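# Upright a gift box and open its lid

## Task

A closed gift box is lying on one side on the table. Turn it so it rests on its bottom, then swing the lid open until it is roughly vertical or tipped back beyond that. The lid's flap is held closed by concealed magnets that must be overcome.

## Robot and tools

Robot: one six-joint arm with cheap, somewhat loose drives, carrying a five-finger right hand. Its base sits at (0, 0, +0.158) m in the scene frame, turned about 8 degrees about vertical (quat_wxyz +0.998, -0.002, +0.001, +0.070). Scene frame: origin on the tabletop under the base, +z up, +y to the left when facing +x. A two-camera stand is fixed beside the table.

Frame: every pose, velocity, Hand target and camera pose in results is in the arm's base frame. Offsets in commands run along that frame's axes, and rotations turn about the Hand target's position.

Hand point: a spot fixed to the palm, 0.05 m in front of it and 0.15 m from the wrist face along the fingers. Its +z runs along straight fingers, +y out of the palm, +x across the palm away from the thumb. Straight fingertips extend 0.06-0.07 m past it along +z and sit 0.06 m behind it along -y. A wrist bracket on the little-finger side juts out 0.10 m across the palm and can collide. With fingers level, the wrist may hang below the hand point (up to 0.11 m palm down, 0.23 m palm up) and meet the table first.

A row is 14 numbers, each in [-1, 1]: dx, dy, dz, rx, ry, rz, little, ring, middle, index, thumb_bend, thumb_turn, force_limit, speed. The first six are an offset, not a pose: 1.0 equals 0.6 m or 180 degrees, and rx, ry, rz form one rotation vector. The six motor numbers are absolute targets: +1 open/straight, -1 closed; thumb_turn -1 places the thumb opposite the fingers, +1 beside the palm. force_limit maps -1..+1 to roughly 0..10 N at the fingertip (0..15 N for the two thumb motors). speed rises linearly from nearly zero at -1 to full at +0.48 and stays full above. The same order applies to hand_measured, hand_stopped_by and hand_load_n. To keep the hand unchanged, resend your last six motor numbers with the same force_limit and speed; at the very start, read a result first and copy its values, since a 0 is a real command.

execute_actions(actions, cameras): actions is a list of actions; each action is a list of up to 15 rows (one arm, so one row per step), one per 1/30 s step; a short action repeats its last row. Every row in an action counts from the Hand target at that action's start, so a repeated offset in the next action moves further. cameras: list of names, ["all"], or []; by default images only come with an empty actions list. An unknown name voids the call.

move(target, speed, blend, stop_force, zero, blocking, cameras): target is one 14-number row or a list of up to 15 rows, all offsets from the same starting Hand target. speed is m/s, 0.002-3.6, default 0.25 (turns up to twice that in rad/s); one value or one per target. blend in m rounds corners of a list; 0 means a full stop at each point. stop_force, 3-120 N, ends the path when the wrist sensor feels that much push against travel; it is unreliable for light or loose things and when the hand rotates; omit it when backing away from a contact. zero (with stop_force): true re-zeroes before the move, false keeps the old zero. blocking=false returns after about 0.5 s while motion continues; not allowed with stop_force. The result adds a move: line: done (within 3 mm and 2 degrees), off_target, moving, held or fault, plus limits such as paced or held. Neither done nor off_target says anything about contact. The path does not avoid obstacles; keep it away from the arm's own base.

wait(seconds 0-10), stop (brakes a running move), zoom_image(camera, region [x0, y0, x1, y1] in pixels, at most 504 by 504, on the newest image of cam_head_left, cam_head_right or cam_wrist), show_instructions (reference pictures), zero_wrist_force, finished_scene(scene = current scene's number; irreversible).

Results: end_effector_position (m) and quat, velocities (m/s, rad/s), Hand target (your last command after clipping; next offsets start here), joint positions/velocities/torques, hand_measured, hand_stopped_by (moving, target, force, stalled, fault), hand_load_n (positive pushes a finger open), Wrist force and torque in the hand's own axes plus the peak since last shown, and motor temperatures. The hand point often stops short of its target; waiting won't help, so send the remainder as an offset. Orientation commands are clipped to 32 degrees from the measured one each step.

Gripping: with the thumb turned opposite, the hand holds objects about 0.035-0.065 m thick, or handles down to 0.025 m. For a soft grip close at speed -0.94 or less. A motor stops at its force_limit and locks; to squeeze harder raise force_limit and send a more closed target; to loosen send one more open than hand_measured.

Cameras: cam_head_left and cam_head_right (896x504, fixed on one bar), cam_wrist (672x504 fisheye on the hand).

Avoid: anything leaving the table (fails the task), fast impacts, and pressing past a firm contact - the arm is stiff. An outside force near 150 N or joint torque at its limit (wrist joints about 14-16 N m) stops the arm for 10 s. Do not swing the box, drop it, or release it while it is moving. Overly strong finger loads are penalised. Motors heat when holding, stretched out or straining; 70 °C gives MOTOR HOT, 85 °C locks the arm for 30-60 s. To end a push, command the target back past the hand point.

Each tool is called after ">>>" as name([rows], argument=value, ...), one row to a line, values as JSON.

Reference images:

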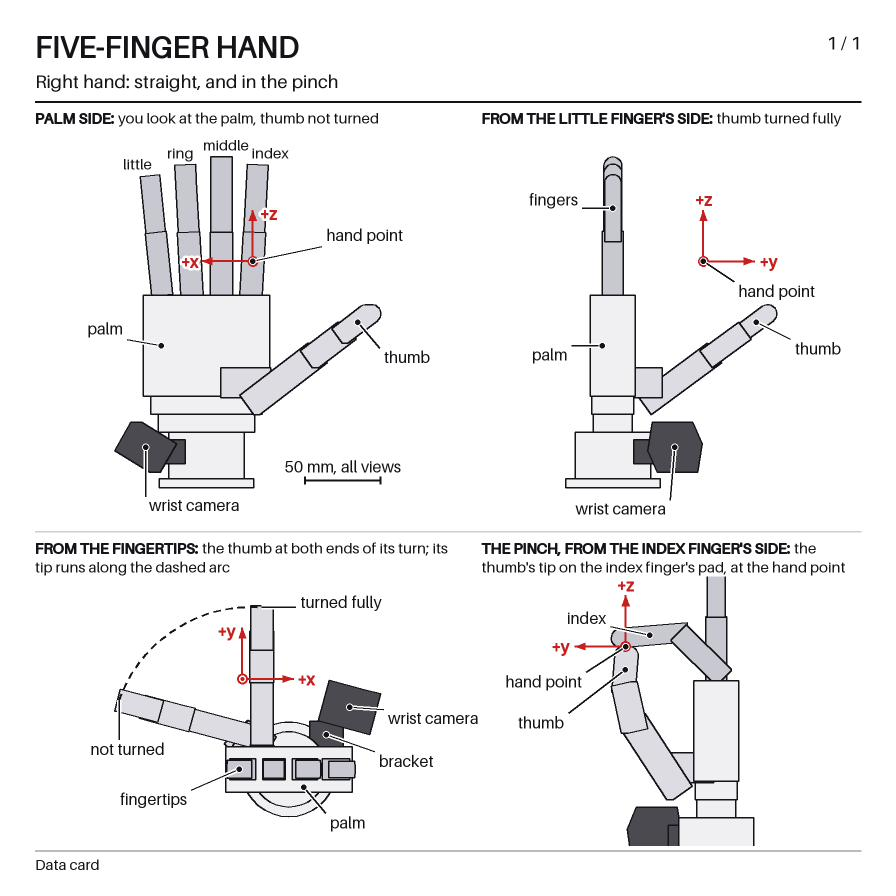

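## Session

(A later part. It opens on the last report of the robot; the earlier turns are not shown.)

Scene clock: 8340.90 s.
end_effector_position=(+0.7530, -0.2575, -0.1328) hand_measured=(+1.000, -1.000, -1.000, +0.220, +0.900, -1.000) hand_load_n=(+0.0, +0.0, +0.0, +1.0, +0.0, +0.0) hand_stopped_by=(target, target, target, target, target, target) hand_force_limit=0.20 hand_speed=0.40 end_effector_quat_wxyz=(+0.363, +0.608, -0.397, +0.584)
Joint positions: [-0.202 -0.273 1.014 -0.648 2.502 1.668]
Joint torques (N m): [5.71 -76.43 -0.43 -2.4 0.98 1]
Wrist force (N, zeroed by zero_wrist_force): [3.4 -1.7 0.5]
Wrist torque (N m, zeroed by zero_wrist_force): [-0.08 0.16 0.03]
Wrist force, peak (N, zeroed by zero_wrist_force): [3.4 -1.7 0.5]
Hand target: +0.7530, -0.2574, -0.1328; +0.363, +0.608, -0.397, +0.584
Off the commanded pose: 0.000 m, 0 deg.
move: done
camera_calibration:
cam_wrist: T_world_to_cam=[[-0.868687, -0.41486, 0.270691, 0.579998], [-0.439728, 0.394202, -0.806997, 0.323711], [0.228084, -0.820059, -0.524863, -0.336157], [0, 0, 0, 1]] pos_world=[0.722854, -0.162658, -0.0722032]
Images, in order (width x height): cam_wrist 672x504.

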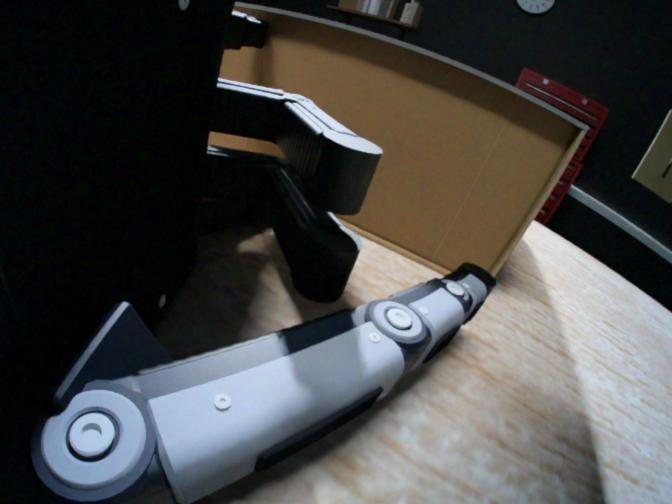

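>>> move(target=[0, 0, 0.0057, 0, 0, 0, 1, -1, -1, 0.0, 0.9, -1, 0.2, 0.4], speed=0.02)

>>> move(target=[0.0019, -0.0107, 0, 0, 0, 0, 1, -1, -1, 0.0, 0.9, -1, 0.2, 0.4], speed=0.02)

>>> zero_wrist_force()

>>> move(target=[0.00029, -0.00164, 0, 0, 0, 0, 1, -1, -1, 0.0, 0.9, -1, 0.2, 0.4], speed=0.01)

>>> move(target=[0.00029, -0.00164, 0, 0, 0, 0, 1, -1, -1, 0.0, 0.9, -1, 0.2, 0.4], speed=0.01)

>>> move(target=[0.00029, -0.00164, 0, 0, 0, 0, 1, -1, -1, 0.0, 0.9, -1, 0.2, 0.4], speed=0.01)

>>> move(target=[0.00029, -0.00164, 0, 0, 0, 0, 1, -1, -1, 0.0, 0.9, -1, 0.2, 0.4], speed=0.01)

Scene clock: 8399.93 s.
end_effector_position=(+0.7530, -0.2574, -0.1295) hand_measured=(+1.000, -1.000, -1.000, +0.000, +0.900, -1.000) hand_load_n=(+0.0, +0.0, +0.0, +0.5, +0.0, +0.0) hand_stopped_by=(target, target, target, target, target, target) hand_force_limit=0.20 hand_speed=0.40 end_effector_quat_wxyz=(+0.363, +0.608, -0.397, +0.584)
Joint positions: [-0.202 -0.279 1.018 -0.646 2.502 1.668]
Joint torques (N m): [5.84 -83.64 0.35 2.42 0.97 0.46]
Wrist force (N, zeroed by zero_wrist_force): [0.0 0.0 0.1]
Wrist torque (N m, zeroed by zero_wrist_force): [0.00 -0.01 0.00]
Wrist force, peak (N, zeroed by zero_wrist_force): [3.8 -1.5 0.6]
Hand target: +0.7530, -0.2574, -0.1294; +0.363, +0.608, -0.397, +0.584
Off the commanded pose: 0.000 m, 0 deg.
move: done

Scene clock: 8400.67 s.
end_effector_position=(+0.7541, -0.2637, -0.1294) hand_measured=(+1.000, -1.000, -1.000, +0.000, +0.900, -1.000) hand_load_n=(+0.0, +0.0, +0.0, +0.0, +0.0, +0.0) hand_stopped_by=(target, target, target, target, target, target) hand_force_limit=0.20 hand_speed=0.40 end_effector_quat_wxyz=(+0.363, +0.608, -0.397, +0.584)
Joint positions: [-0.21 -0.277 1.012 -0.643 2.493 1.667]
Joint torques (N m): [-5.52 -34.27 -28.19 2.27 -0.47 -0.74]
Wrist force (N, zeroed by zero_wrist_force): [0.1 -0.1 0.0]
Wrist torque (N m, zeroed by zero_wrist_force): [-0.02 -0.01 0.01]
Wrist force, peak (N, zeroed by zero_wrist_force): [0.0 0.3 -0.5]
Hand target: +0.7541, -0.2638, -0.1294; +0.363, +0.608, -0.397, +0.584
Off the commanded pose: 0.000 m, 0 deg.
move: done

Wrist force sensor zeroed.

Scene clock: 8401.37 s.
end_effector_position=(+0.7543, -0.2648, -0.1294) hand_measured=(+1.000, -1.000, -1.000, +0.000, +0.900, -1.000) hand_load_n=(+0.0, +0.0, +0.0, +0.0, +0.0, +0.0) hand_stopped_by=(target, target, target, target, target, target) hand_force_limit=0.20 hand_speed=0.40 end_effector_quat_wxyz=(+0.363, +0.608, -0.397, +0.584)
Joint positions: [-0.212 -0.277 1.011 -0.643 2.492 1.667]
Joint torques (N m): [-5.02 -32.81 -29.59 2.32 -0.45 -0.83]
Wrist force (N, zeroed by zero_wrist_force): [0.1 0.2 0.1]
Wrist torque (N m, zeroed by zero_wrist_force): [0.01 -0.01 0.01]
Wrist force, peak (N, zeroed by zero_wrist_force): [0.3 0.1 -0.3]
Hand target: +0.7543, -0.2648, -0.1294; +0.363, +0.608, -0.397, +0.584
Off the commanded pose: 0.000 m, 0 deg.
move: done

Scene clock: 8402.07 s.
end_effector_position=(+0.7545, -0.2658, -0.1294) hand_measured=(+1.000, -1.000, -1.000, +0.000, +0.900, -1.000) hand_load_n=(+0.0, +0.0, +0.0, +0.0, +0.0, +0.5) hand_stopped_by=(target, target, target, target, target, target) hand_force_limit=0.20 hand_speed=0.40 end_effector_quat_wxyz=(+0.363, +0.608, -0.397, +0.584)
Joint positions: [-0.213 -0.277 1.01 -0.643 2.49 1.667]
Joint torques (N m): [-4.67 -32.85 -29.45 2.32 -0.52 -0.86]
Wrist force (N, zeroed by zero_wrist_force): [-0.1 0.3 -0.3]
Wrist torque (N m, zeroed by zero_wrist_force): [0.04 0.03 0.00]
Wrist force, peak (N, zeroed by zero_wrist_force): [-0.2 0.4 -0.5]
Hand target: +0.7545, -0.2658, -0.1294; +0.363, +0.608, -0.397, +0.584
Off the commanded pose: 0.000 m, 0 deg.
move: done

Scene clock: 8402.77 s.
end_effector_position=(+0.7547, -0.2667, -0.1294) hand_measured=(+1.000, -1.000, -1.000, +0.000, +0.900, -1.000) hand_load_n=(+0.0, +0.0, +0.0, +0.0, +0.0, +0.5) hand_stopped_by=(target, target, target, target, target, target) hand_force_limit=0.20 hand_speed=0.40 end_effector_quat_wxyz=(+0.363, +0.608, -0.397, +0.584)
Joint positions: [-0.214 -0.276 1.01 -0.642 2.489 1.666]
Joint torques (N m): [-7.74 -33.17 -29.19 2.45 -0.44 -1.39]
Wrist force (N, zeroed by zero_wrist_force): [-0.3 -0.6 -0.9]
Wrist torque (N m, zeroed by zero_wrist_force): [0.09 0.07 -0.06]
Wrist force, peak (N, zeroed by zero_wrist_force): [-0.3 -1.0 -0.8]
Hand target: +0.7547, -0.2668, -0.1294; +0.363, +0.608, -0.397, +0.584
Off the commanded pose: 0.000 m, 0 deg.
move: done

Scene clock: 8403.47 s.
end_effector_position=(+0.7548, -0.2677, -0.1294) hand_measured=(+1.000, -1.000, -1.000, +0.000, +0.900, -1.000) hand_load_n=(+0.0, +0.0, +0.0, +0.0, +0.0, +0.5) hand_stopped_by=(target, target, target, target, target, target) hand_force_limit=0.20 hand_speed=0.40 end_effector_quat_wxyz=(+0.363, +0.608, -0.397, +0.584)
Joint positions: [-0.216 -0.276 1.009 -0.642 2.488 1.666]
Joint torques (N m): [-8.53 -33.13 -28.85 2.32 -0.49 -1.37]
Wrist force (N, zeroed by zero_wrist_force): [0.1 -0.7 -0.7]
Wrist torque (N m, zeroed by zero_wrist_force): [0.06 0.01 -0.03]
Wrist force, peak (N, zeroed by zero_wrist_force): [0.1 -0.8 -1.0]
Hand target: +0.7548, -0.2678, -0.1294; +0.363, +0.608, -0.397, +0.584
Off the commanded pose: 0.000 m, 0 deg.
move: done

>>> move(target=[-0.0012, 0.0066, 0, 0, 0, 0, 1, -1, -1, 0.0, 0.9, -1, 0.2, 0.4], speed=0.02)

>>> move(target=[0.0006, -0.0033, 0, 0, 0, 0, -0.5, -1, -1, 0.22, 0.9, -1, 0.2, 0.4], speed=0.01)

>>> zero_wrist_force()

>>> move(target=[0.00029, -0.00164, 0, 0, 0, 0, -0.5, -1, -1, 0.22, 0.9, -1, 0.2, 0.4], speed=0.01)

>>> move(target=[0.00029, -0.00164, 0, 0, 0, 0, -0.5, -1, -1, 0.22, 0.9, -1, 0.2, 0.4], speed=0.01)

>>> move(target=[0.00029, -0.00164, 0, 0, 0, 0, -0.5, -1, -1, 0.22, 0.9, -1, 0.2, 0.4], speed=0.01)

>>> move(target=[0.00029, -0.00164, 0, 0, 0, 0, -0.5, -1, -1, 0.22, 0.9, -1, 0.2, 0.4], speed=0.01)

>>> move(target=[0.00029, -0.00164, 0, 0, 0, 0, -0.5, -1, -1, 0.22, 0.9, -1, 0.2, 0.4], speed=0.01)

>>> move(target=[0.00029, -0.00164, 0, 0, 0, 0, -0.5, -1, -1, 0.22, 0.9, -1, 0.2, 0.4], speed=0.01)

Scene clock: 8416.53 s.
end_effector_position=(+0.7541, -0.2639, -0.1294) hand_measured=(+1.000, -1.000, -1.000, +0.000, +0.900, -1.000) hand_load_n=(+0.0, +0.0, +0.0, +0.0, +0.0, +0.5) hand_stopped_by=(target, target, target, target, target, target) hand_force_limit=0.20 hand_speed=0.40 end_effector_quat_wxyz=(+0.363, +0.608, -0.397, +0.584)
Joint positions: [-0.211 -0.277 1.012 -0.643 2.493 1.667]
Joint torques (N m): [5.46 -81.33 -0.94 -3.2 0.98 0.84]
Wrist force (N, zeroed by zero_wrist_force): [-0.2 0.2 0.3]
Wrist torque (N m, zeroed by zero_wrist_force): [0.00 0.02 -0.01]
Wrist force, peak (N, zeroed by zero_wrist_force): [-0.1 -1.0 -1.1]
Hand target: +0.7541, -0.2638, -0.1294; +0.363, +0.608, -0.397, +0.584
Off the commanded pose: 0.000 m, 0 deg.
move: done

Scene clock: 8417.23 s.
end_effector_position=(+0.7545, -0.2657, -0.1293) hand_measured=(-0.500, -1.000, -1.000, +0.220, +0.900, -1.000) hand_load_n=(+0.0, +0.0, +0.0, +0.0, +0.0, +0.5) hand_stopped_by=(target, target, target, target, target, target) hand_force_limit=0.20 hand_speed=0.40 end_effector_quat_wxyz=(+0.363, +0.608, -0.397, +0.584)
Joint positions: [-0.213 -0.277 1.011 -0.643 2.49 1.667]
Joint torques (N m): [-4.72 -33.41 -30.31 2.3 -0.42 -0.81]
Wrist force (N, zeroed by zero_wrist_force): [0.1 0.2 -0.4]
Wrist torque (N m, zeroed by zero_wrist_force): [0.06 -0.01 0.02]
Wrist force, peak (N, zeroed by zero_wrist_force): [0.0 -1.4 0.1]
Hand target: +0.7545, -0.2658, -0.1294; +0.363, +0.608, -0.397, +0.584
Off the commanded pose: 0.000 m, 0 deg.
move: done

Wrist force sensor zeroed.

Scene clock: 8417.93 s.
end_effector_position=(+0.7546, -0.2667, -0.1294) hand_measured=(-0.500, -1.000, -1.000, +0.220, +0.900, -1.000) hand_load_n=(+0.0, +0.0, +0.5, +0.0, +0.0, +0.0) hand_stopped_by=(target, target, target, target, target, target) hand_force_limit=0.20 hand_speed=0.40 end_effector_quat_wxyz=(+0.363, +0.608, -0.397, +0.584)
Joint positions: [-0.214 -0.276 1.01 -0.642 2.489 1.666]
Joint torques (N m): [-5.65 -32.89 -29.52 2.37 -0.43 -0.78]
Wrist force (N, zeroed by zero_wrist_force): [0.0 -0.2 0.4]
Wrist torque (N m, zeroed by zero_wrist_force): [-0.06 -0.01 0.00]
Wrist force, peak (N, zeroed by zero_wrist_force): [-0.3 0.1 0.5]
Hand target: +0.7547, -0.2668, -0.1294; +0.363, +0.608, -0.397, +0.584
Off the commanded pose: 0.000 m, 0 deg.
move: done

Scene clock: 8418.63 s.
end_effector_position=(+0.7548, -0.2677, -0.1294) hand_measured=(-0.500, -1.000, -1.000, +0.220, +0.900, -1.000) hand_load_n=(+0.0, +0.0, +0.0, +0.0, +0.0, +0.5) hand_stopped_by=(target, target, target, target, target, target) hand_force_limit=0.20 hand_speed=0.40 end_effector_quat_wxyz=(+0.363, +0.608, -0.397, +0.584)
Joint positions: [-0.216 -0.276 1.009 -0.642 2.488 1.666]
Joint torques (N m): [-6.19 -33.23 -29.73 2.22 -0.41 -1.32]
Wrist force (N, zeroed by zero_wrist_force): [-0.3 -0.3 0.3]
Wrist torque (N m, zeroed by zero_wrist_force): [-0.06 0.04 -0.03]
Wrist force, peak (N, zeroed by zero_wrist_force): [0.1 0.1 0.7]
Hand target: +0.7548, -0.2678, -0.1294; +0.363, +0.608, -0.397, +0.584
Off the commanded pose: 0.000 m, 0 deg.
move: done

Scene clock: 8419.33 s.
end_effector_position=(+0.7550, -0.2687, -0.1294) hand_measured=(-0.500, -1.000, -1.000, +0.220, +0.900, -1.000) hand_load_n=(+0.0, +0.0, +0.0, +0.0, +0.0, +0.5) hand_stopped_by=(target, target, target, target, target, target) hand_force_limit=0.20 hand_speed=0.40 end_effector_quat_wxyz=(+0.363, +0.608, -0.397, +0.584)
Joint positions: [-0.217 -0.275 1.008 -0.642 2.486 1.666]
Joint torques (N m): [-6.94 -32.17 -30.07 2.37 -0.34 -1.43]
Wrist force (N, zeroed by zero_wrist_force): [-0.1 -0.2 0.7]
Wrist torque (N m, zeroed by zero_wrist_force): [-0.08 0.00 -0.02]
Wrist force, peak (N, zeroed by zero_wrist_force): [-0.1 -0.2 0.7]
Hand target: +0.7550, -0.2687, -0.1294; +0.363, +0.608, -0.397, +0.584
Off the commanded pose: 0.000 m, 0 deg.
move: done

Scene clock: 8420.03 s.
end_effector_position=(+0.7552, -0.2697, -0.1294) hand_measured=(-0.500, -1.000, -1.000, +0.220, +0.900, -1.000) hand_load_n=(+0.0, +0.0, +0.0, +0.0, +0.0, +0.0) hand_stopped_by=(target, target, target, target, target, target) hand_force_limit=0.20 hand_speed=0.40 end_effector_quat_wxyz=(+0.363, +0.608, -0.397, +0.584)
Joint positions: [-0.218 -0.275 1.007 -0.641 2.485 1.666]
Joint torques (N m): [-6.81 -32.78 -28.97 2.32 -0.45 -1.39]
Wrist force (N, zeroed by zero_wrist_force): [0.1 -0.1 0.4]
Wrist torque (N m, zeroed by zero_wrist_force): [-0.05 -0.03 0.01]
Wrist force, peak (N, zeroed by zero_wrist_force): [-0.2 -0.1 0.5]
Hand target: +0.7552, -0.2697, -0.1294; +0.363, +0.608, -0.397, +0.584
Off the commanded pose: 0.000 m, 0 deg.
move: done

Scene clock: 8420.73 s.
end_effector_position=(+0.7553, -0.2707, -0.1294) hand_measured=(-0.500, -1.000, -1.000, +0.220, +0.900, -1.000) hand_load_n=(+0.0, +0.0, +0.0, +0.0, +0.0, +0.5) hand_stopped_by=(target, target, target, target, target, target) hand_force_limit=0.20 hand_speed=0.40 end_effector_quat_wxyz=(+0.363, +0.608, -0.397, +0.584)
Joint positions: [-0.22 -0.275 1.006 -0.641 2.484 1.666]
Joint torques (N m): [-7.39 -33.27 -29.43 2.39 -0.38 -1.33]
Wrist force (N, zeroed by zero_wrist_force): [-0.2 0.0 0.0]
Wrist torque (N m, zeroed by zero_wrist_force): [-0.01 0.02 -0.01]
Wrist force, peak (N, zeroed by zero_wrist_force): [-0.5 -0.2 0.6]
Hand target: +0.7553, -0.2707, -0.1294; +0.363, +0.608, -0.397, +0.584
Off the commanded pose: 0.000 m, 0 deg.
move: done

Scene clock: 8421.43 s.
end_effector_position=(+0.7555, -0.2717, -0.1294) hand_measured=(-0.500, -1.000, -1.000, +0.220, +0.900, -1.000) hand_load_n=(+0.0, +0.0, +0.0, +0.0, +0.0, +0.0) hand_stopped_by=(target, target, target, target, target, target) hand_force_limit=0.20 hand_speed=0.40 end_effector_quat_wxyz=(+0.363, +0.608, -0.397, +0.584)
Joint positions: [-0.221 -0.274 1.005 -0.64 2.482 1.665]
Joint torques (N m): [-7.07 -33.05 -30.04 2.39 -0.46 -1.42]
Wrist force (N, zeroed by zero_wrist_force): [0.0 0.1 0.3]
Wrist torque (N m, zeroed by zero_wrist_force): [0.00 -0.01 0.00]
Wrist force, peak (N, zeroed by zero_wrist_force): [-0.2 0.0 0.4]
Hand target: +0.7555, -0.2717, -0.1294; +0.363, +0.608, -0.397, +0.584
Off the commanded pose: 0.000 m, 0 deg.
move: done

>>> move(target=[0.00044, -0.00246, 0, 0, 0, 0, -0.5, -1, -1, 0.22, 0.9, -1, 0.2, 0.4], speed=0.01)

>>> move(target=[0.00044, -0.00246, 0, 0, 0, 0, -0.5, -1, -1, 0.22, 0.9, -1, 0.2, 0.4], speed=0.01)

>>> move(target=[0.00044, -0.00246, 0, 0, 0, 0, -0.5, -1, -1, 0.22, 0.9, -1, 0.2, 0.4], speed=0.01)

>>> move(target=[0.00044, -0.00246, 0, 0, 0, 0, -0.5, -1, -1, 0.22, 0.9, -1, 0.2, 0.4], speed=0.01)

>>> move(target=[0.00044, -0.00246, 0, 0, 0, 0, -0.5, -1, -1, 0.22, 0.9, -1, 0.2, 0.4], speed=0.01, cameras=["cam_wrist"])

Scene clock: 8433.27 s.
end_effector_position=(+0.7558, -0.2731, -0.1294) hand_measured=(-0.500, -1.000, -1.000, +0.220, +0.900, -1.000) hand_load_n=(+0.0, +0.0, +0.0, -0.5, +0.0, +0.0) hand_stopped_by=(target, target, target, target, target, target) hand_force_limit=0.20 hand_speed=0.40 end_effector_quat_wxyz=(+0.363, +0.608, -0.397, +0.584)
Joint positions: [-0.223 -0.274 1.003 -0.64 2.48 1.665]
Joint torques (N m): [-7.39 -32.82 -29.68 2.38 -0.43 -1.36]
Wrist force (N, zeroed by zero_wrist_force): [0.0 0.0 0.2]
Wrist torque (N m, zeroed by zero_wrist_force): [-0.01 0.00 0.00]
Wrist force, peak (N, zeroed by zero_wrist_force): [-0.4 -0.2 0.6]
Hand target: +0.7558, -0.2732, -0.1294; +0.363, +0.608, -0.397, +0.584
Off the commanded pose: 0.000 m, 0 deg.
move: done

Scene clock: 8433.97 s.
end_effector_position=(+0.7560, -0.2746, -0.1294) hand_measured=(-0.500, -1.000, -1.000, +0.220, +0.900, -1.000) hand_load_n=(-0.5, +0.0, +0.0, -0.5, +0.0, +0.5) hand_stopped_by=(target, target, target, target, target, target) hand_force_limit=0.20 hand_speed=0.40 end_effector_quat_wxyz=(+0.363, +0.608, -0.397, +0.584)
Joint positions: [-0.225 -0.273 1.002 -0.639 2.478 1.665]
Joint torques (N m): [-10.91 -34.02 -30.41 2.53 -0.47 -1.43]
Wrist force (N, zeroed by zero_wrist_force): [-0.5 -0.8 -0.7]
Wrist torque (N m, zeroed by zero_wrist_force): [-0.02 0.02 -0.03]
Wrist force, peak (N, zeroed by zero_wrist_force): [-0.4 -1.1 -0.5]
Hand target: +0.7560, -0.2746, -0.1294; +0.363, +0.608, -0.397, +0.584
Off the commanded pose: 0.000 m, 0 deg.
move: done

Scene clock: 8434.67 s.
end_effector_position=(+0.7563, -0.2761, -0.1294) hand_measured=(-0.500, -1.000, -1.000, +0.220, +0.900, -1.000) hand_load_n=(+0.0, +0.0, +0.0, -0.5, +0.0, +0.5) hand_stopped_by=(target, target, target, target, target, target) hand_force_limit=0.20 hand_speed=0.40 end_effector_quat_wxyz=(+0.363, +0.608, -0.397, +0.584)
Joint positions: [-0.227 -0.272 1.001 -0.638 2.476 1.665]
Joint torques (N m): [-8.45 -32.7 -29.67 2.26 -0.5 -1.37]
Wrist force (N, zeroed by zero_wrist_force): [-0.5 -0.8 -0.6]
Wrist torque (N m, zeroed by zero_wrist_force): [-0.02 0.00 -0.02]
Wrist force, peak (N, zeroed by zero_wrist_force): [-0.2 -1.0 -0.8]
Hand target: +0.7563, -0.2761, -0.1294; +0.363, +0.608, -0.397, +0.584
Off the commanded pose: 0.000 m, 0 deg.
move: done

Scene clock: 8435.37 s.
end_effector_position=(+0.7566, -0.2775, -0.1294) hand_measured=(-0.500, -1.000, -1.000, +0.220, +0.900, -1.000) hand_load_n=(+0.5, +0.0, +0.0, -0.5, +0.0, +0.0) hand_stopped_by=(target, target, target, target, target, target) hand_force_limit=0.20 hand_speed=0.40 end_effector_quat_wxyz=(+0.363, +0.608, -0.397, +0.584)
Joint positions: [-0.229 -0.272 0.999 -0.638 2.475 1.664]
Joint torques (N m): [-9.67 -32.95 -31.02 2.27 -0.82 -1.36]
Wrist force (N, zeroed by zero_wrist_force): [-0.8 -0.9 -0.3]
Wrist torque (N m, zeroed by zero_wrist_force): [-0.09 0.05 -0.05]
Wrist force, peak (N, zeroed by zero_wrist_force): [-0.5 -1.1 -0.5]
Hand target: +0.7566, -0.2776, -0.1294; +0.363, +0.608, -0.397, +0.584
Off the commanded pose: 0.000 m, 0 deg.
move: done

Scene clock: 8436.07 s.
end_effector_position=(+0.7568, -0.2790, -0.1294) hand_measured=(-0.500, -1.000, -1.000, +0.220, +0.900, -1.000) hand_load_n=(+0.0, +0.0, +0.0, -0.5, +0.0, +0.0) hand_stopped_by=(target, target, target, target, target, target) hand_force_limit=0.20 hand_speed=0.40 end_effector_quat_wxyz=(+0.363, +0.608, -0.397, +0.584)
Joint positions: [-0.231 -0.271 0.997 -0.637 2.473 1.664]
Joint torques (N m): [-10.3 -33.17 -29.55 2.27 -0.76 -1.19]
Wrist force (N, zeroed by zero_wrist_force): [-0.3 -0.7 -0.7]
Wrist torque (N m, zeroed by zero_wrist_force): [-0.04 -0.01 -0.02]
Wrist force, peak (N, zeroed by zero_wrist_force): [-0.6 -0.9 -0.9]
Hand target: +0.7568, -0.2791, -0.1294; +0.363, +0.608, -0.397, +0.584
Off the commanded pose: 0.000 m, 0 deg.
move: done
camera_calibration:
cam_wrist: T_world_to_cam=[[-0.868687, -0.41486, 0.270691, 0.573459], [-0.439728, 0.394202, -0.806997, 0.336601], [0.228084, -0.820059, -0.524863, -0.352871], [0, 0, 0, 1]] pos_world=[0.726654, -0.184158, -0.0688032]
Images, in order (width x height): cam_wrist 672x504.

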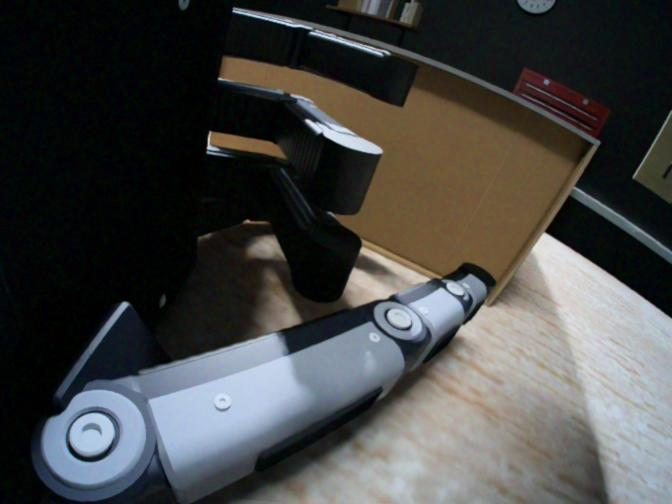

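>>> move(target=[-0.0032, 0.0182, 0, 0, 0, 0, -0.5, -1, -1, 0.22, 0.9, -1, 0.2, 0.4], speed=0.03)

>>> move(target=[0.0006, -0.0033, 0, 0, 0, 0, -0.5, -1, -1, 0.37, 0.9, -1, 0.2, 0.4], speed=0.01)

>>> zero_wrist_force()

>>> move(target=[0.00029, -0.00164, 0, 0, 0, 0, -0.5, -1, -1, 0.37, 0.9, -1, 0.2, 0.4], speed=0.01)

>>> move(target=[0.00029, -0.00164, 0, 0, 0, 0, -0.5, -1, -1, 0.37, 0.9, -1, 0.2, 0.4], speed=0.01)

>>> move(target=[0.00029, -0.00164, 0, 0, 0, 0, -0.5, -1, -1, 0.37, 0.9, -1, 0.2, 0.4], speed=0.01)

>>> move(target=[0.00029, -0.00164, 0, 0, 0, 0, -0.5, -1, -1, 0.37, 0.9, -1, 0.2, 0.4], speed=0.01)

>>> move(target=[0.00029, -0.00164, 0, 0, 0, 0, -0.5, -1, -1, 0.37, 0.9, -1, 0.2, 0.4], speed=0.01)

>>> move(target=[0.00029, -0.00164, 0, 0, 0, 0, -0.5, -1, -1, 0.37, 0.9, -1, 0.2, 0.4], speed=0.01)

Scene clock: 8452.83 s.
end_effector_position=(+0.7549, -0.2683, -0.1294) hand_measured=(-0.500, -1.000, -1.000, +0.220, +0.900, -1.000) hand_load_n=(+0.0, +0.0, +0.5, +0.0, +0.0, +0.0) hand_stopped_by=(target, target, target, target, target, target) hand_force_limit=0.20 hand_speed=0.40 end_effector_quat_wxyz=(+0.363, +0.608, -0.397, +0.584)
Joint positions: [-0.216 -0.276 1.008 -0.642 2.487 1.666]
Joint torques (N m): [5.95 -81.04 -0.58 -3.42 1.03 0.74]
Wrist force (N, zeroed by zero_wrist_force): [-0.2 -0.2 0.3]
Wrist torque (N m, zeroed by zero_wrist_force): [-0.04 0.02 -0.02]
Wrist force, peak (N, zeroed by zero_wrist_force): [-0.8 -0.7 -0.7]
Hand target: +0.7549, -0.2681, -0.1294; +0.363, +0.608, -0.397, +0.584
Off the commanded pose: 0.000 m, 0 deg.
move: done

Scene clock: 8453.53 s.
end_effector_position=(+0.7553, -0.2701, -0.1293) hand_measured=(-0.500, -1.000, -1.000, +0.370, +0.900, -1.000) hand_load_n=(+0.0, +0.0, +0.0, +0.0, +0.0, +0.0) hand_stopped_by=(target, target, target, target, target, target) hand_force_limit=0.20 hand_speed=0.40 end_effector_quat_wxyz=(+0.363, +0.608, -0.397, +0.584)
Joint positions: [-0.219 -0.275 1.006 -0.641 2.485 1.666]
Joint torques (N m): [-5.03 -35.88 -30.31 2.61 -0.46 -0.86]
Wrist force (N, zeroed by zero_wrist_force): [0.0 -0.2 0.4]
Wrist torque (N m, zeroed by zero_wrist_force): [-0.05 -0.01 0.00]
Wrist force, peak (N, zeroed by zero_wrist_force): [0.4 1.1 -2.5]
Hand target: +0.7553, -0.2701, -0.1294; +0.363, +0.608, -0.397, +0.584
Off the commanded pose: 0.000 m, 0 deg.
move: done

Wrist force sensor zeroed.

Scene clock: 8454.23 s.
end_effector_position=(+0.7554, -0.2711, -0.1294) hand_measured=(-0.500, -1.000, -1.000, +0.370, +0.900, -1.000) hand_load_n=(+0.0, +0.0, +0.0, +0.0, +0.0, +0.0) hand_stopped_by=(target, target, target, target, target, target) hand_force_limit=0.20 hand_speed=0.40 end_effector_quat_wxyz=(+0.363, +0.608, -0.397, +0.584)
Joint positions: [-0.22 -0.274 1.005 -0.641 2.483 1.666]
Joint torques (N m): [-5.28 -33.37 -29.68 2.42 -0.56 -0.71]
Wrist force (N, zeroed by zero_wrist_force): [-0.1 0.3 -0.3]
Wrist torque (N m, zeroed by zero_wrist_force): [0.07 0.02 0.00]
Wrist force, peak (N, zeroed by zero_wrist_force): [-0.1 0.3 -0.3]
Hand target: +0.7555, -0.2711, -0.1294; +0.363, +0.608, -0.397, +0.584
Off the commanded pose: 0.000 m, 0 deg.
move: done

Scene clock: 8454.93 s.
end_effector_position=(+0.7556, -0.2721, -0.1294) hand_measured=(-0.500, -1.000, -1.000, +0.370, +0.900, -1.000) hand_load_n=(+0.0, +0.0, -0.5, -0.5, +0.0, +0.0) hand_stopped_by=(target, target, target, target, target, target) hand_force_limit=0.20 hand_speed=0.40 end_effector_quat_wxyz=(+0.363, +0.608, -0.397, +0.584)
Joint positions: [-0.222 -0.274 1.004 -0.64 2.482 1.665]
Joint torques (N m): [-5.07 -32.9 -28.21 2.45 -0.36 -0.79]
Wrist force (N, zeroed by zero_wrist_force): [0.0 0.2 0.2]
Wrist torque (N m, zeroed by zero_wrist_force): [0.02 -0.01 0.00]
Wrist force, peak (N, zeroed by zero_wrist_force): [-0.3 -0.2 -0.4]
Hand target: +0.7556, -0.2721, -0.1294; +0.363, +0.608, -0.397, +0.584
Off the commanded pose: 0.000 m, 0 deg.
move: done

Scene clock: 8455.63 s.
end_effector_position=(+0.7558, -0.2730, -0.1294) hand_measured=(-0.500, -1.000, -1.000, +0.370, +0.900, -1.000) hand_load_n=(+0.5, +0.0, +0.0, +0.0, +0.0, +0.5) hand_stopped_by=(target, target, target, target, target, target) hand_force_limit=0.20 hand_speed=0.40 end_effector_quat_wxyz=(+0.363, +0.608, -0.397, +0.584)
Joint positions: [-0.223 -0.274 1.003 -0.64 2.481 1.665]
Joint torques (N m): [-5.3 -33.12 -29.88 2.36 -0.51 -0.69]
Wrist force (N, zeroed by zero_wrist_force): [-0.1 0.1 -0.2]
Wrist torque (N m, zeroed by zero_wrist_force): [0.03 0.02 -0.01]
Wrist force, peak (N, zeroed by zero_wrist_force): [-0.5 0.2 -0.4]
Hand target: +0.7558, -0.2731, -0.1294; +0.363, +0.608, -0.397, +0.584
Off the commanded pose: 0.000 m, 0 deg.
move: done

Scene clock: 8456.33 s.
end_effector_position=(+0.7560, -0.2740, -0.1294) hand_measured=(-0.500, -1.000, -1.000, +0.370, +0.900, -1.000) hand_load_n=(+0.0, +0.5, +0.0, +0.0, +0.0, +0.5) hand_stopped_by=(target, target, target, target, target, target) hand_force_limit=0.20 hand_speed=0.40 end_effector_quat_wxyz=(+0.363, +0.608, -0.397, +0.584)
Joint positions: [-0.224 -0.273 1.002 -0.639 2.479 1.665]
Joint torques (N m): [-5.15 -33.42 -30.45 2.44 -0.37 -0.57]
Wrist force (N, zeroed by zero_wrist_force): [-0.2 0.0 -0.1]
Wrist torque (N m, zeroed by zero_wrist_force): [0.02 0.03 -0.02]
Wrist force, peak (N, zeroed by zero_wrist_force): [0.0 -0.2 -0.5]
Hand target: +0.7560, -0.2741, -0.1294; +0.363, +0.608, -0.397, +0.584
Off the commanded pose: 0.000 m, 0 deg.
move: done

Scene clock: 8457.03 s.
end_effector_position=(+0.7561, -0.2750, -0.1294) hand_measured=(-0.500, -1.000, -1.000, +0.370, +0.900, -1.000) hand_load_n=(+0.0, +0.0, +0.0, +0.0, +0.0, +0.5) hand_stopped_by=(target, target, target, target, target, target) hand_force_limit=0.20 hand_speed=0.40 end_effector_quat_wxyz=(+0.363, +0.608, -0.397, +0.584)
Joint positions: [-0.226 -0.273 1.001 -0.639 2.478 1.665]
Joint torques (N m): [-5.08 -33.07 -30.23 2.38 -0.48 -0.93]
Wrist force (N, zeroed by zero_wrist_force): [-0.1 -0.1 0.0]
Wrist torque (N m, zeroed by zero_wrist_force): [0.00 0.01 -0.01]
Wrist force, peak (N, zeroed by zero_wrist_force): [-0.5 -0.2 0.2]
Hand target: +0.7562, -0.2750, -0.1294; +0.363, +0.608, -0.397, +0.584
Off the commanded pose: 0.000 m, 0 deg.
move: done

Scene clock: 8457.73 s.
end_effector_position=(+0.7563, -0.2760, -0.1294) hand_measured=(-0.500, -1.000, -1.000, +0.370, +0.900, -1.000) hand_load_n=(+0.0, +0.0, +0.0, +0.0, +0.0, +0.0) hand_stopped_by=(target, target, target, target, target, target) hand_force_limit=0.20 hand_speed=0.40 end_effector_quat_wxyz=(+0.363, +0.608, -0.397, +0.584)
Joint positions: [-0.227 -0.272 1 -0.638 2.477 1.665]
Joint torques (N m): [-5.63 -33.18 -29.23 2.36 -0.37 -0.77]
Wrist force (N, zeroed by zero_wrist_force): [0.0 0.2 -0.1]
Wrist torque (N m, zeroed by zero_wrist_force): [0.04 -0.01 0.01]
Wrist force, peak (N, zeroed by zero_wrist_force): [-0.3 0.3 -0.2]
Hand target: +0.7563, -0.2760, -0.1294; +0.363, +0.608, -0.397, +0.584
Off the commanded pose: 0.000 m, 0 deg.
move: done

>>> move(target=[0.00029, -0.00164, 0, 0, 0, 0, -0.5, -1, -1, 0.37, 0.9, -1, 0.2, 0.4], speed=0.01)

>>> move(target=[0.00029, -0.00164, 0, 0, 0, 0, -0.5, -1, -1, 0.37, 0.9, -1, 0.2, 0.4], speed=0.01)

>>> move(target=[0.00029, -0.00164, 0, 0, 0, 0, -0.5, -1, -1, 0.37, 0.9, -1, 0.2, 0.4], speed=0.01)

>>> move(target=[0.00029, -0.00164, 0, 0, 0, 0, -0.5, -1, -1, 0.37, 0.9, -1, 0.2, 0.4], speed=0.01, cameras=["cam_head_left", "cam_head_right"])

>>> zoom_image(camera="cam_head_left", region=[420, 210, 500, 290])

>>> zoom_image(camera="cam_head_right", region=[430, 210, 510, 290])

Scene clock: 8480.63 s.
end_effector_position=(+0.7565, -0.2770, -0.1294) hand_measured=(-0.500, -1.000, -1.000, +0.370, +0.900, -1.000) hand_load_n=(+0.0, +0.0, +0.0, +0.5, +0.0, +0.0) hand_stopped_by=(target, target, target, target, target, target) hand_force_limit=0.20 hand_speed=0.40 end_effector_quat_wxyz=(+0.363, +0.608, -0.397, +0.584)
Joint positions: [-0.228 -0.272 0.999 -0.638 2.475 1.664]
Joint torques (N m): [-5.27 -33.39 -30.26 2.26 -0.42 -0.86]
Wrist force (N, zeroed by zero_wrist_force): [-0.1 0.0 -0.1]
Wrist torque (N m, zeroed by zero_wrist_force): [0.02 0.03 -0.02]
Wrist force, peak (N, zeroed by zero_wrist_force): [0.1 0.3 -0.5]
Hand target: +0.7565, -0.2770, -0.1294; +0.363, +0.608, -0.397, +0.584
Off the commanded pose: 0.000 m, 0 deg.
move: done

Scene clock: 8481.33 s.
end_effector_position=(+0.7567, -0.2780, -0.1294) hand_measured=(-0.500, -1.000, -1.000, +0.370, +0.900, -1.000) hand_load_n=(+0.0, +0.0, +0.0, +0.0, -0.5, +0.0) hand_stopped_by=(target, target, target, target, target, target) hand_force_limit=0.20 hand_speed=0.40 end_effector_quat_wxyz=(+0.363, +0.608, -0.397, +0.584)
Joint positions: [-0.23 -0.272 0.998 -0.638 2.474 1.664]
Joint torques (N m): [-5.37 -33.39 -29.88 2.16 -0.45 -0.73]
Wrist force (N, zeroed by zero_wrist_force): [-0.1 0.0 -0.2]
Wrist torque (N m, zeroed by zero_wrist_force): [0.01 0.01 -0.01]
Wrist force, peak (N, zeroed by zero_wrist_force): [-0.4 0.3 -0.5]
Hand target: +0.7567, -0.2780, -0.1294; +0.363, +0.608, -0.397, +0.584
Off the commanded pose: 0.000 m, 0 deg.
move: done

Scene clock: 8482.03 s.
end_effector_position=(+0.7568, -0.2789, -0.1294) hand_measured=(-0.500, -1.000, -1.000, +0.370, +0.900, -1.000) hand_load_n=(+0.0, +0.0, +0.0, +0.0, +0.0, +0.0) hand_stopped_by=(target, target, target, target, target, target) hand_force_limit=0.20 hand_speed=0.40 end_effector_quat_wxyz=(+0.363, +0.608, -0.397, +0.584)
Joint positions: [-0.231 -0.271 0.997 -0.637 2.473 1.664]
Joint torques (N m): [-7.04 -32.36 -29.85 2.27 -0.99 -1.39]
Wrist force (N, zeroed by zero_wrist_force): [-0.1 0.1 -0.1]
Wrist torque (N m, zeroed by zero_wrist_force): [0.02 0.01 -0.01]
Wrist force, peak (N, zeroed by zero_wrist_force): [-0.4 0.0 -0.3]
Hand target: +0.7568, -0.2790, -0.1294; +0.363, +0.608, -0.397, +0.584
Off the commanded pose: 0.000 m, 0 deg.
move: done

Scene clock: 8482.73 s.
end_effector_position=(+0.7570, -0.2799, -0.1294) hand_measured=(-0.500, -1.000, -1.000, +0.370, +0.900, -1.000) hand_load_n=(+0.0, +0.0, +0.0, +0.0, +0.0, +0.0) hand_stopped_by=(target, target, target, target, target, target) hand_force_limit=0.20 hand_speed=0.40 end_effector_quat_wxyz=(+0.363, +0.608, -0.397, +0.584)
Joint positions: [-0.232 -0.271 0.996 -0.637 2.471 1.664]
Joint torques (N m): [-7.32 -32.65 -28.94 2.38 -0.71 -1.17]
Wrist force (N, zeroed by zero_wrist_force): [-0.2 0.3 0.1]
Wrist torque (N m, zeroed by zero_wrist_force): [0.04 0.02 0.00]
Wrist force, peak (N, zeroed by zero_wrist_force): [-0.3 0.0 -0.4]
Hand target: +0.7570, -0.2800, -0.1294; +0.363, +0.608, -0.397, +0.584
Off the commanded pose: 0.000 m, 0 deg.
move: done
Images, in order (width x height): cam_head_left 896x504, cam_head_right 896x504.

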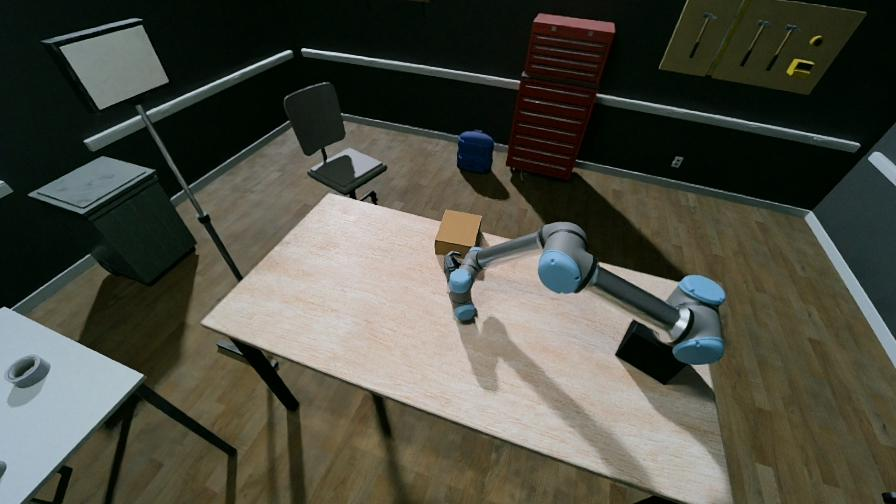

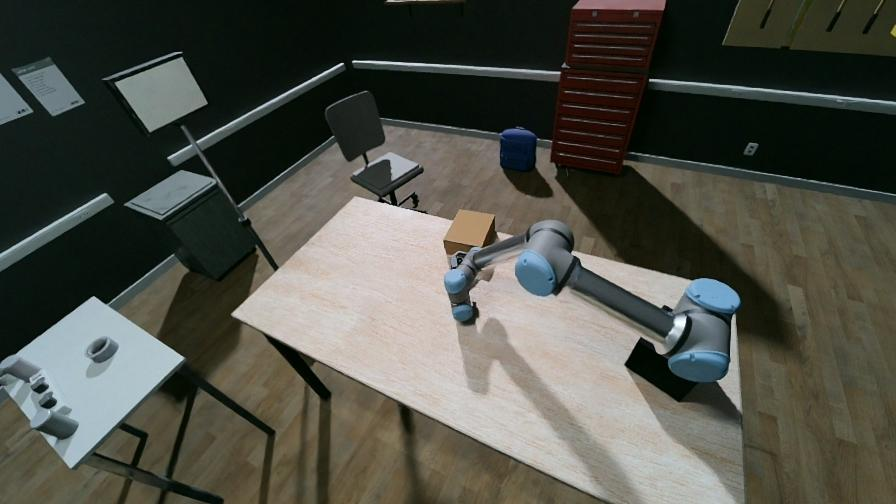

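Scaled by 6.300 from the camera's 896x504 image, which has a finer 1280x720 frame.

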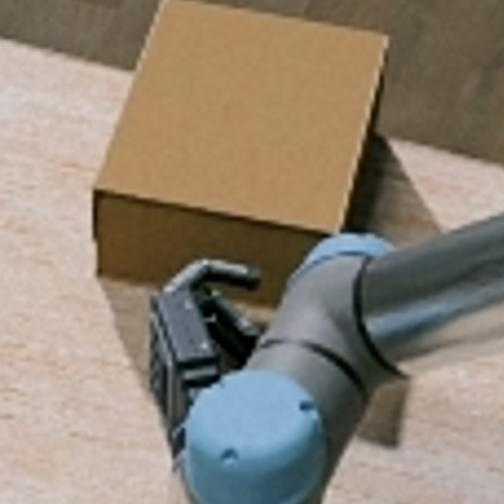

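Scaled by 6.300 from the camera's 896x504 image, which has a finer 1280x720 frame.

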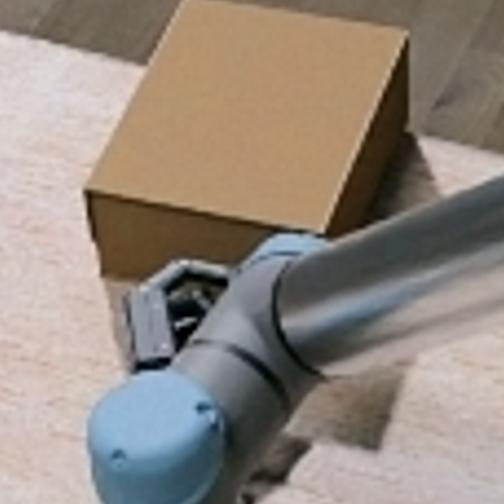

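>>> move([
  [-0.01, 0.1, 0.05, 0, 0, 0, 1, -1, -1, 0.37, 0.9, -1, 0.2, 0.4],
  [-0.03, 0.0, 0.5, 0, 0, 0, 1, 1, 1, 1, 0.9, -1, 0.2, 0.4],
  [-0.0387, -0.25, 0.42, 0.3097, 0.3889, 0.2341, 1, 1, 1, 1, 0.9, -1, 0.2, 0.4],
], speed=[0.1, 0.25, 0.3], cameras=["cam_head_left", "cam_wrist"])

>>> zoom_image(camera="cam_head_left", region=[390, 180, 520, 290])

Scene clock: 8612.10 s.
end_effector_position=(+0.7325, -0.4294, +0.1222) hand_measured=(+1.000, +1.000, +1.000, +1.000, +0.900, -1.000) hand_load_n=(+0.0, +0.0, +0.0, +0.0, +0.0, +0.5) hand_stopped_by=(target, target, target, target, target, target) hand_force_limit=0.20 hand_speed=0.40 end_effector_quat_wxyz=(+0.117, +0.956, -0.044, +0.265)
Joint positions: [-0.637 -0.298 0.035 1.253 1.474 1.055]
Joint torques (N m): [6.32 -34.91 -33.79 -1.06 0.93 -1.21]
Wrist force (N, zeroed by zero_wrist_force): [0.2 0.0 0.4]
Wrist torque (N m, zeroed by zero_wrist_force): [0.07 0.02 -0.04]
Wrist force, peak (N, zeroed by zero_wrist_force): [0.4 1.9 2.0]
Hand target: +0.7338, -0.4300, +0.1226; +0.009, +0.994, -0.111, +0.020
Off the commanded pose: 0.001 m, 35 deg; orientation clipped.
elbow stopped short: the move would have taken joint 3 (elbow) straighter than the controller allows.
move: off_target; limits=paced
camera_calibration:
cam_wrist: T_world_to_cam=[[0.108274, -0.931159, 0.348165, -0.524921], [-0.994118, -0.10227, 0.0356383, 0.67822], [0.00242187, -0.349976, -0.936756, 0.0789135], [0, 0, 0, 1]] pos_world=[0.730875, -0.391805, 0.232511]
Images, in order (width x height): cam_head_left 896x504, cam_wrist 672x504.

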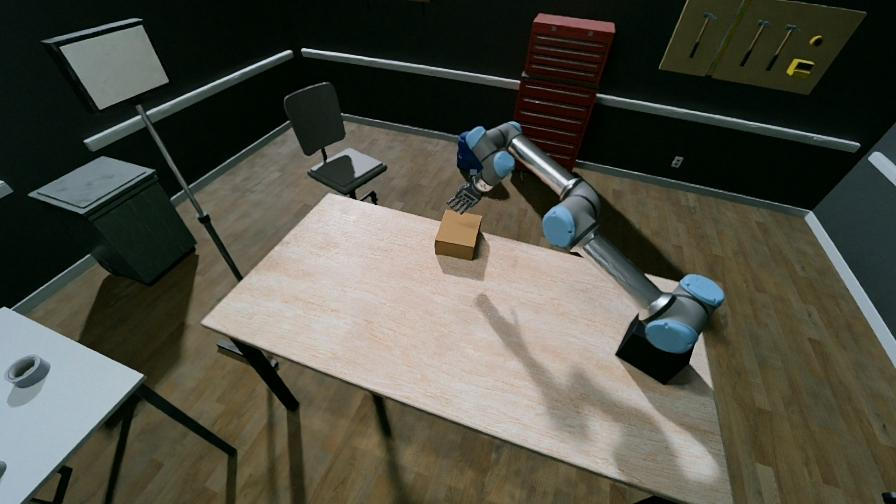

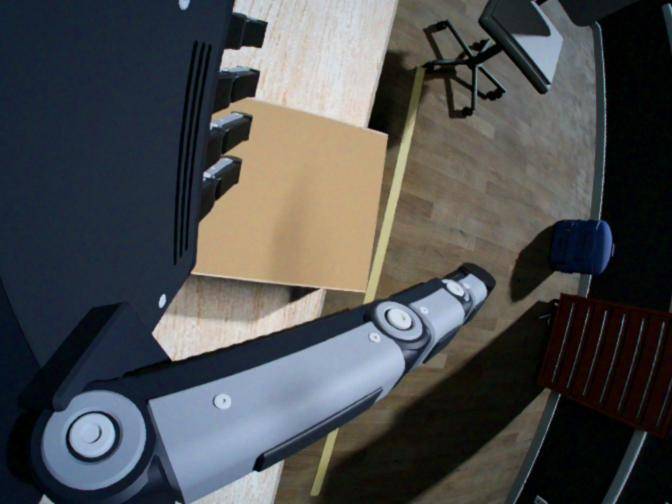

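Scaled by 3.877 from the camera's 896x504 image, which has a finer 1280x720 frame.

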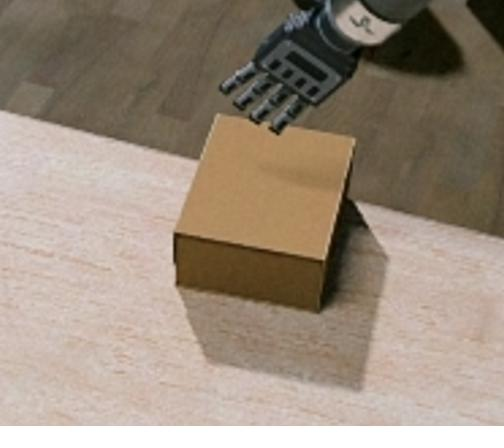

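>>> move(target=[0, -0.004, -0.1377, 0, 0, 0, 1, 1, 1, 1, 0.9, -1, 0.2, 0.4], speed=0.12, cameras=["cam_head_left", "cam_wrist"])

>>> zoom_image(camera="cam_head_left", region=[410, 190, 510, 280])

Scene clock: 8627.63 s.
end_effector_position=(+0.7325, -0.4317, +0.0399) hand_measured=(+1.000, +1.000, +1.000, +1.000, +0.900, -1.000) hand_load_n=(+0.0, +0.0, +0.0, +0.0, +0.0, +0.0) hand_stopped_by=(target, target, target, target, target, target) hand_force_limit=0.20 hand_speed=0.40 end_effector_quat_wxyz=(+0.102, +0.964, -0.052, +0.239)
Joint positions: [-0.637 -0.198 0.035 1.215 1.48 1.066]
Joint torques (N m): [-5.52 -38.04 -27.13 -1.7 -0.37 0.96]
Wrist force (N, zeroed by zero_wrist_force): [0.0 0.1 0.4]
Wrist torque (N m, zeroed by zero_wrist_force): [0.09 0.04 -0.07]
Wrist force, peak (N, zeroed by zero_wrist_force): [-0.1 0.0 0.8]
Hand target: +0.7338, -0.4324, +0.0400; +0.009, +0.994, -0.111, +0.020
Off the commanded pose: 0.001 m, 28 deg.
elbow stopped short: the move would have taken joint 3 (elbow) straighter than the controller allows.
move: off_target
camera_calibration:
cam_wrist: T_world_to_cam=[[0.112803, -0.944944, 0.307174, -0.506029], [-0.992423, -0.0919941, 0.0814489, 0.682218], [-0.0487065, -0.314034, -0.948161, 0.0544173], [0, 0, 0, 1]] pos_world=[0.736781, -0.39832, 0.151469]
Images, in order (width x height): cam_head_left 896x504, cam_wrist 672x504.

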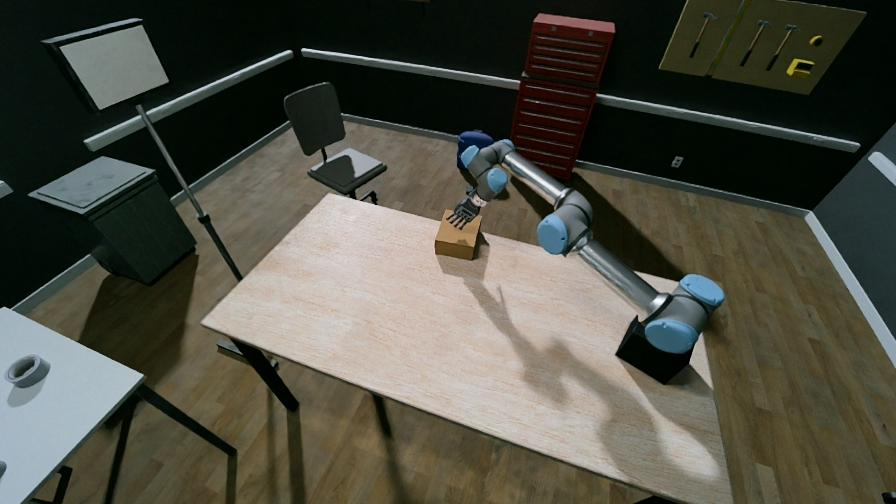

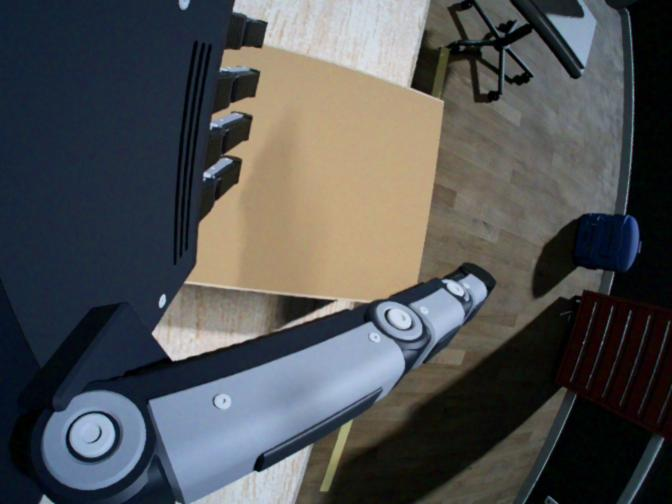

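Scaled by 5.040 from the camera's 896x504 image, which has a finer 1280x720 frame.

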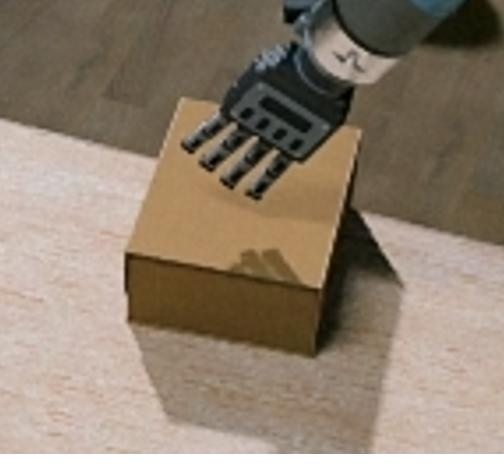

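>>> move(target=[0, 0, -0.035, 0, 0, 0, 1, 1, 1, 1, 0.9, -1, 0.2, 0.4], speed=0.06)

>>> move(target=[0, 0, -0.06, 0, 0, 0, 1, 1, 1, 1, 0.9, -1, 0.2, 0.4], speed=0.008, stop_force=10, cameras=["cam_wrist"])

Scene clock: 8649.83 s.
end_effector_position=(+0.7325, -0.4317, +0.0189) hand_measured=(+1.000, +1.000, +1.000, +1.000, +0.900, -1.000) hand_load_n=(+0.0, +0.0, +0.0, +0.0, +0.0, +0.0) hand_stopped_by=(target, target, target, target, target, target) hand_force_limit=0.20 hand_speed=0.40 end_effector_quat_wxyz=(+0.098, +0.966, -0.054, +0.235)
Joint positions: [-0.637 -0.173 0.035 1.202 1.481 1.069]
Joint torques (N m): [-4.57 -36.25 -9.26 -1.3 -0.38 0.73]
Wrist force (N, zeroed by zero_wrist_force): [0.3 -0.3 0.3]
Wrist torque (N m, zeroed by zero_wrist_force): [0.03 0.01 -0.06]
Wrist force, peak (N, zeroed by zero_wrist_force): [0.4 0.4 0.5]
Hand target: +0.7338, -0.4324, +0.0190; +0.009, +0.994, -0.111, +0.020
Off the commanded pose: 0.001 m, 28 deg.
elbow stopped short: the move would have taken joint 3 (elbow) straighter than the controller allows.
move: off_target

Scene clock: 8655.90 s.
end_effector_position=(+0.7316, -0.4313, +0.0121) hand_measured=(+1.000, +1.000, +1.000, +1.000, +0.900, -1.000) hand_load_n=(+0.0, +0.0, +0.0, +0.0, +0.0, +0.0) hand_stopped_by=(target, target, target, target, target, target) hand_force_limit=0.20 hand_speed=0.40 end_effector_quat_wxyz=(+0.097, +0.966, -0.055, +0.231)
Joint positions: [-0.637 -0.165 0.035 1.201 1.482 1.07]
Joint torques (N m): [6.07 -37.55 -3.68 -0.72 1.55 0.93]
Wrist force (N, zeroed by zero_wrist_force): [3.7 0.5 -9.7]
Wrist torque (N m, zeroed by zero_wrist_force): [0.69 0.17 0.16]
Wrist force, peak (N, zeroed by zero_wrist_force): [3.5 0.8 -9.9]
Hand target: +0.7316, -0.4313, +0.0122; +0.097, +0.966, -0.055, +0.231 (not the last commanded pose)
Off the commanded pose: 0.029 m, 27 deg.
elbow stopped short: the move would have taken joint 3 (elbow) straighter than the controller allows.
move: contact
camera_calibration:
cam_wrist: T_world_to_cam=[[0.113105, -0.949027, 0.294204, -0.498789], [-0.991479, -0.0885455, 0.0955447, 0.684301], [-0.064624, -0.302504, -0.950955, 0.0447881], [0, 0, 0, 1]] pos_world=[0.73778, -0.399224, 0.123956]
Images, in order (width x height): cam_wrist 672x504.

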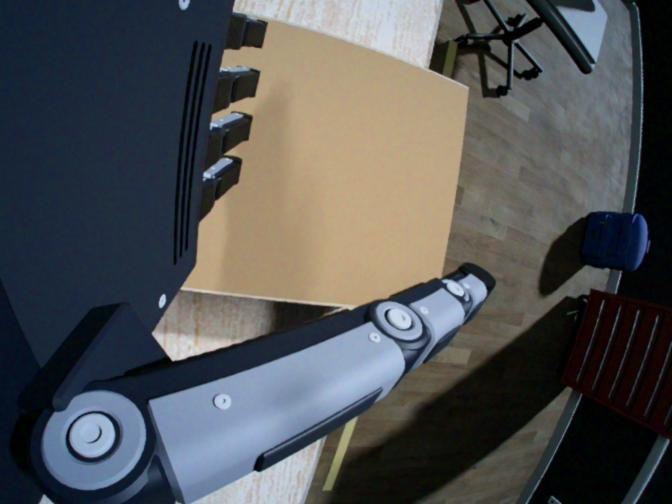

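>>> move(target=[-0.02, 0.05, -0.0015, 0, 0, 0, 1, 1, 1, 1, 0.9, -1, 0.2, 0.4], speed=0.02, cameras=["cam_wrist", "cam_head_left"])

>>> zoom_image(camera="cam_head_left", region=[410, 190, 510, 280])

Scene clock: 8662.80 s.
end_effector_position=(+0.7196, -0.4013, +0.0113) hand_measured=(+1.000, +1.000, +1.000, +1.000, +0.900, -1.000) hand_load_n=(+0.0, +0.0, +0.0, -7.5, +0.0, +0.0) hand_stopped_by=(target, target, target, target, target, target) hand_force_limit=0.20 hand_speed=0.40 end_effector_quat_wxyz=(+0.097, +0.966, -0.055, +0.231)
Joint positions: [-0.612 -0.385 0.487 0.967 1.494 1.092]
Joint torques (N m): [8.78 -68.43 1.78 -0.12 1.02 1.86]
Wrist force (N, zeroed by zero_wrist_force): [8.4 7.6 -7.9]
Wrist torque (N m, zeroed by zero_wrist_force): [0.61 0.58 0.38]
Wrist force, peak (N, zeroed by zero_wrist_force): [8.5 7.4 -8.0]
Hand target: +0.7196, -0.4013, +0.0113; +0.097, +0.966, -0.055, +0.231
Off the commanded pose: 0.000 m, 0 deg.
move: done
camera_calibration:
cam_wrist: T_world_to_cam=[[0.113105, -0.94903, 0.294193, -0.46882], [-0.991473, -0.0885157, 0.0956389, 0.675122], [-0.0647235, -0.302502, -0.950949, 0.0523689], [0, 0, 0, 1]] pos_world=[0.72578, -0.369323, 0.123156]
Images, in order (width x height): cam_head_left 896x504, cam_wrist 672x504.

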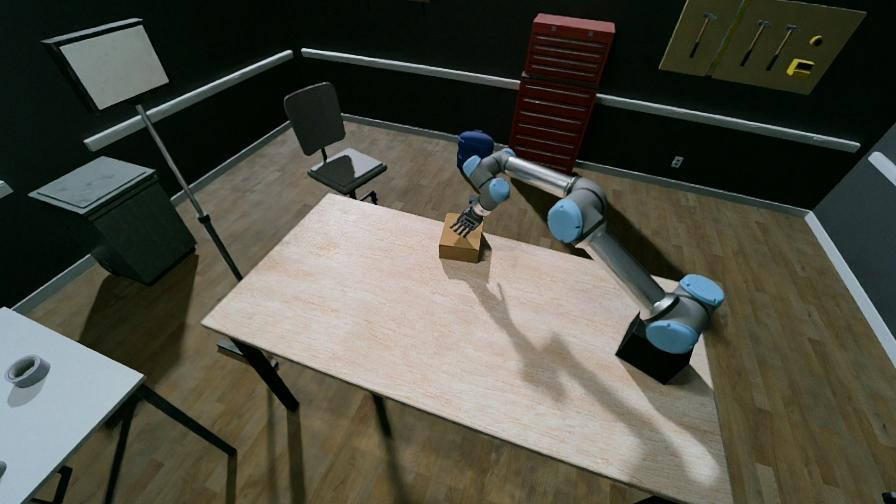

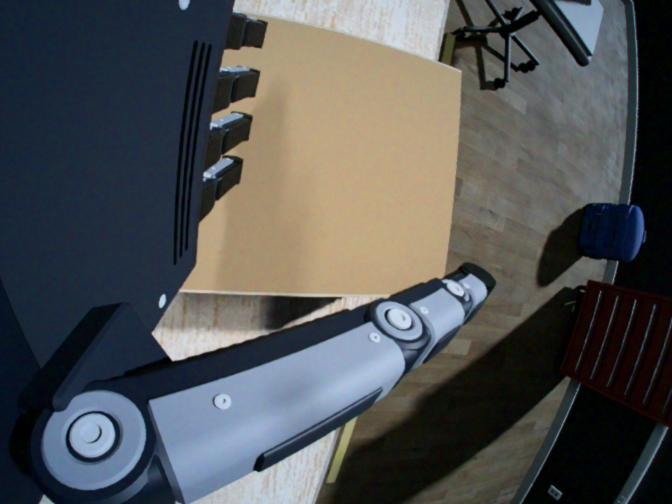

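Scaled by 5.040 from the camera's 896x504 image, which has a finer 1280x720 frame.

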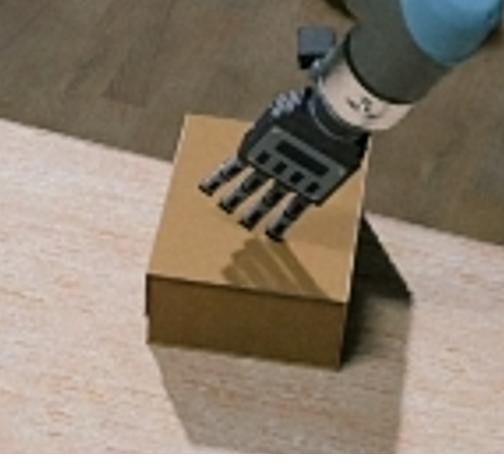

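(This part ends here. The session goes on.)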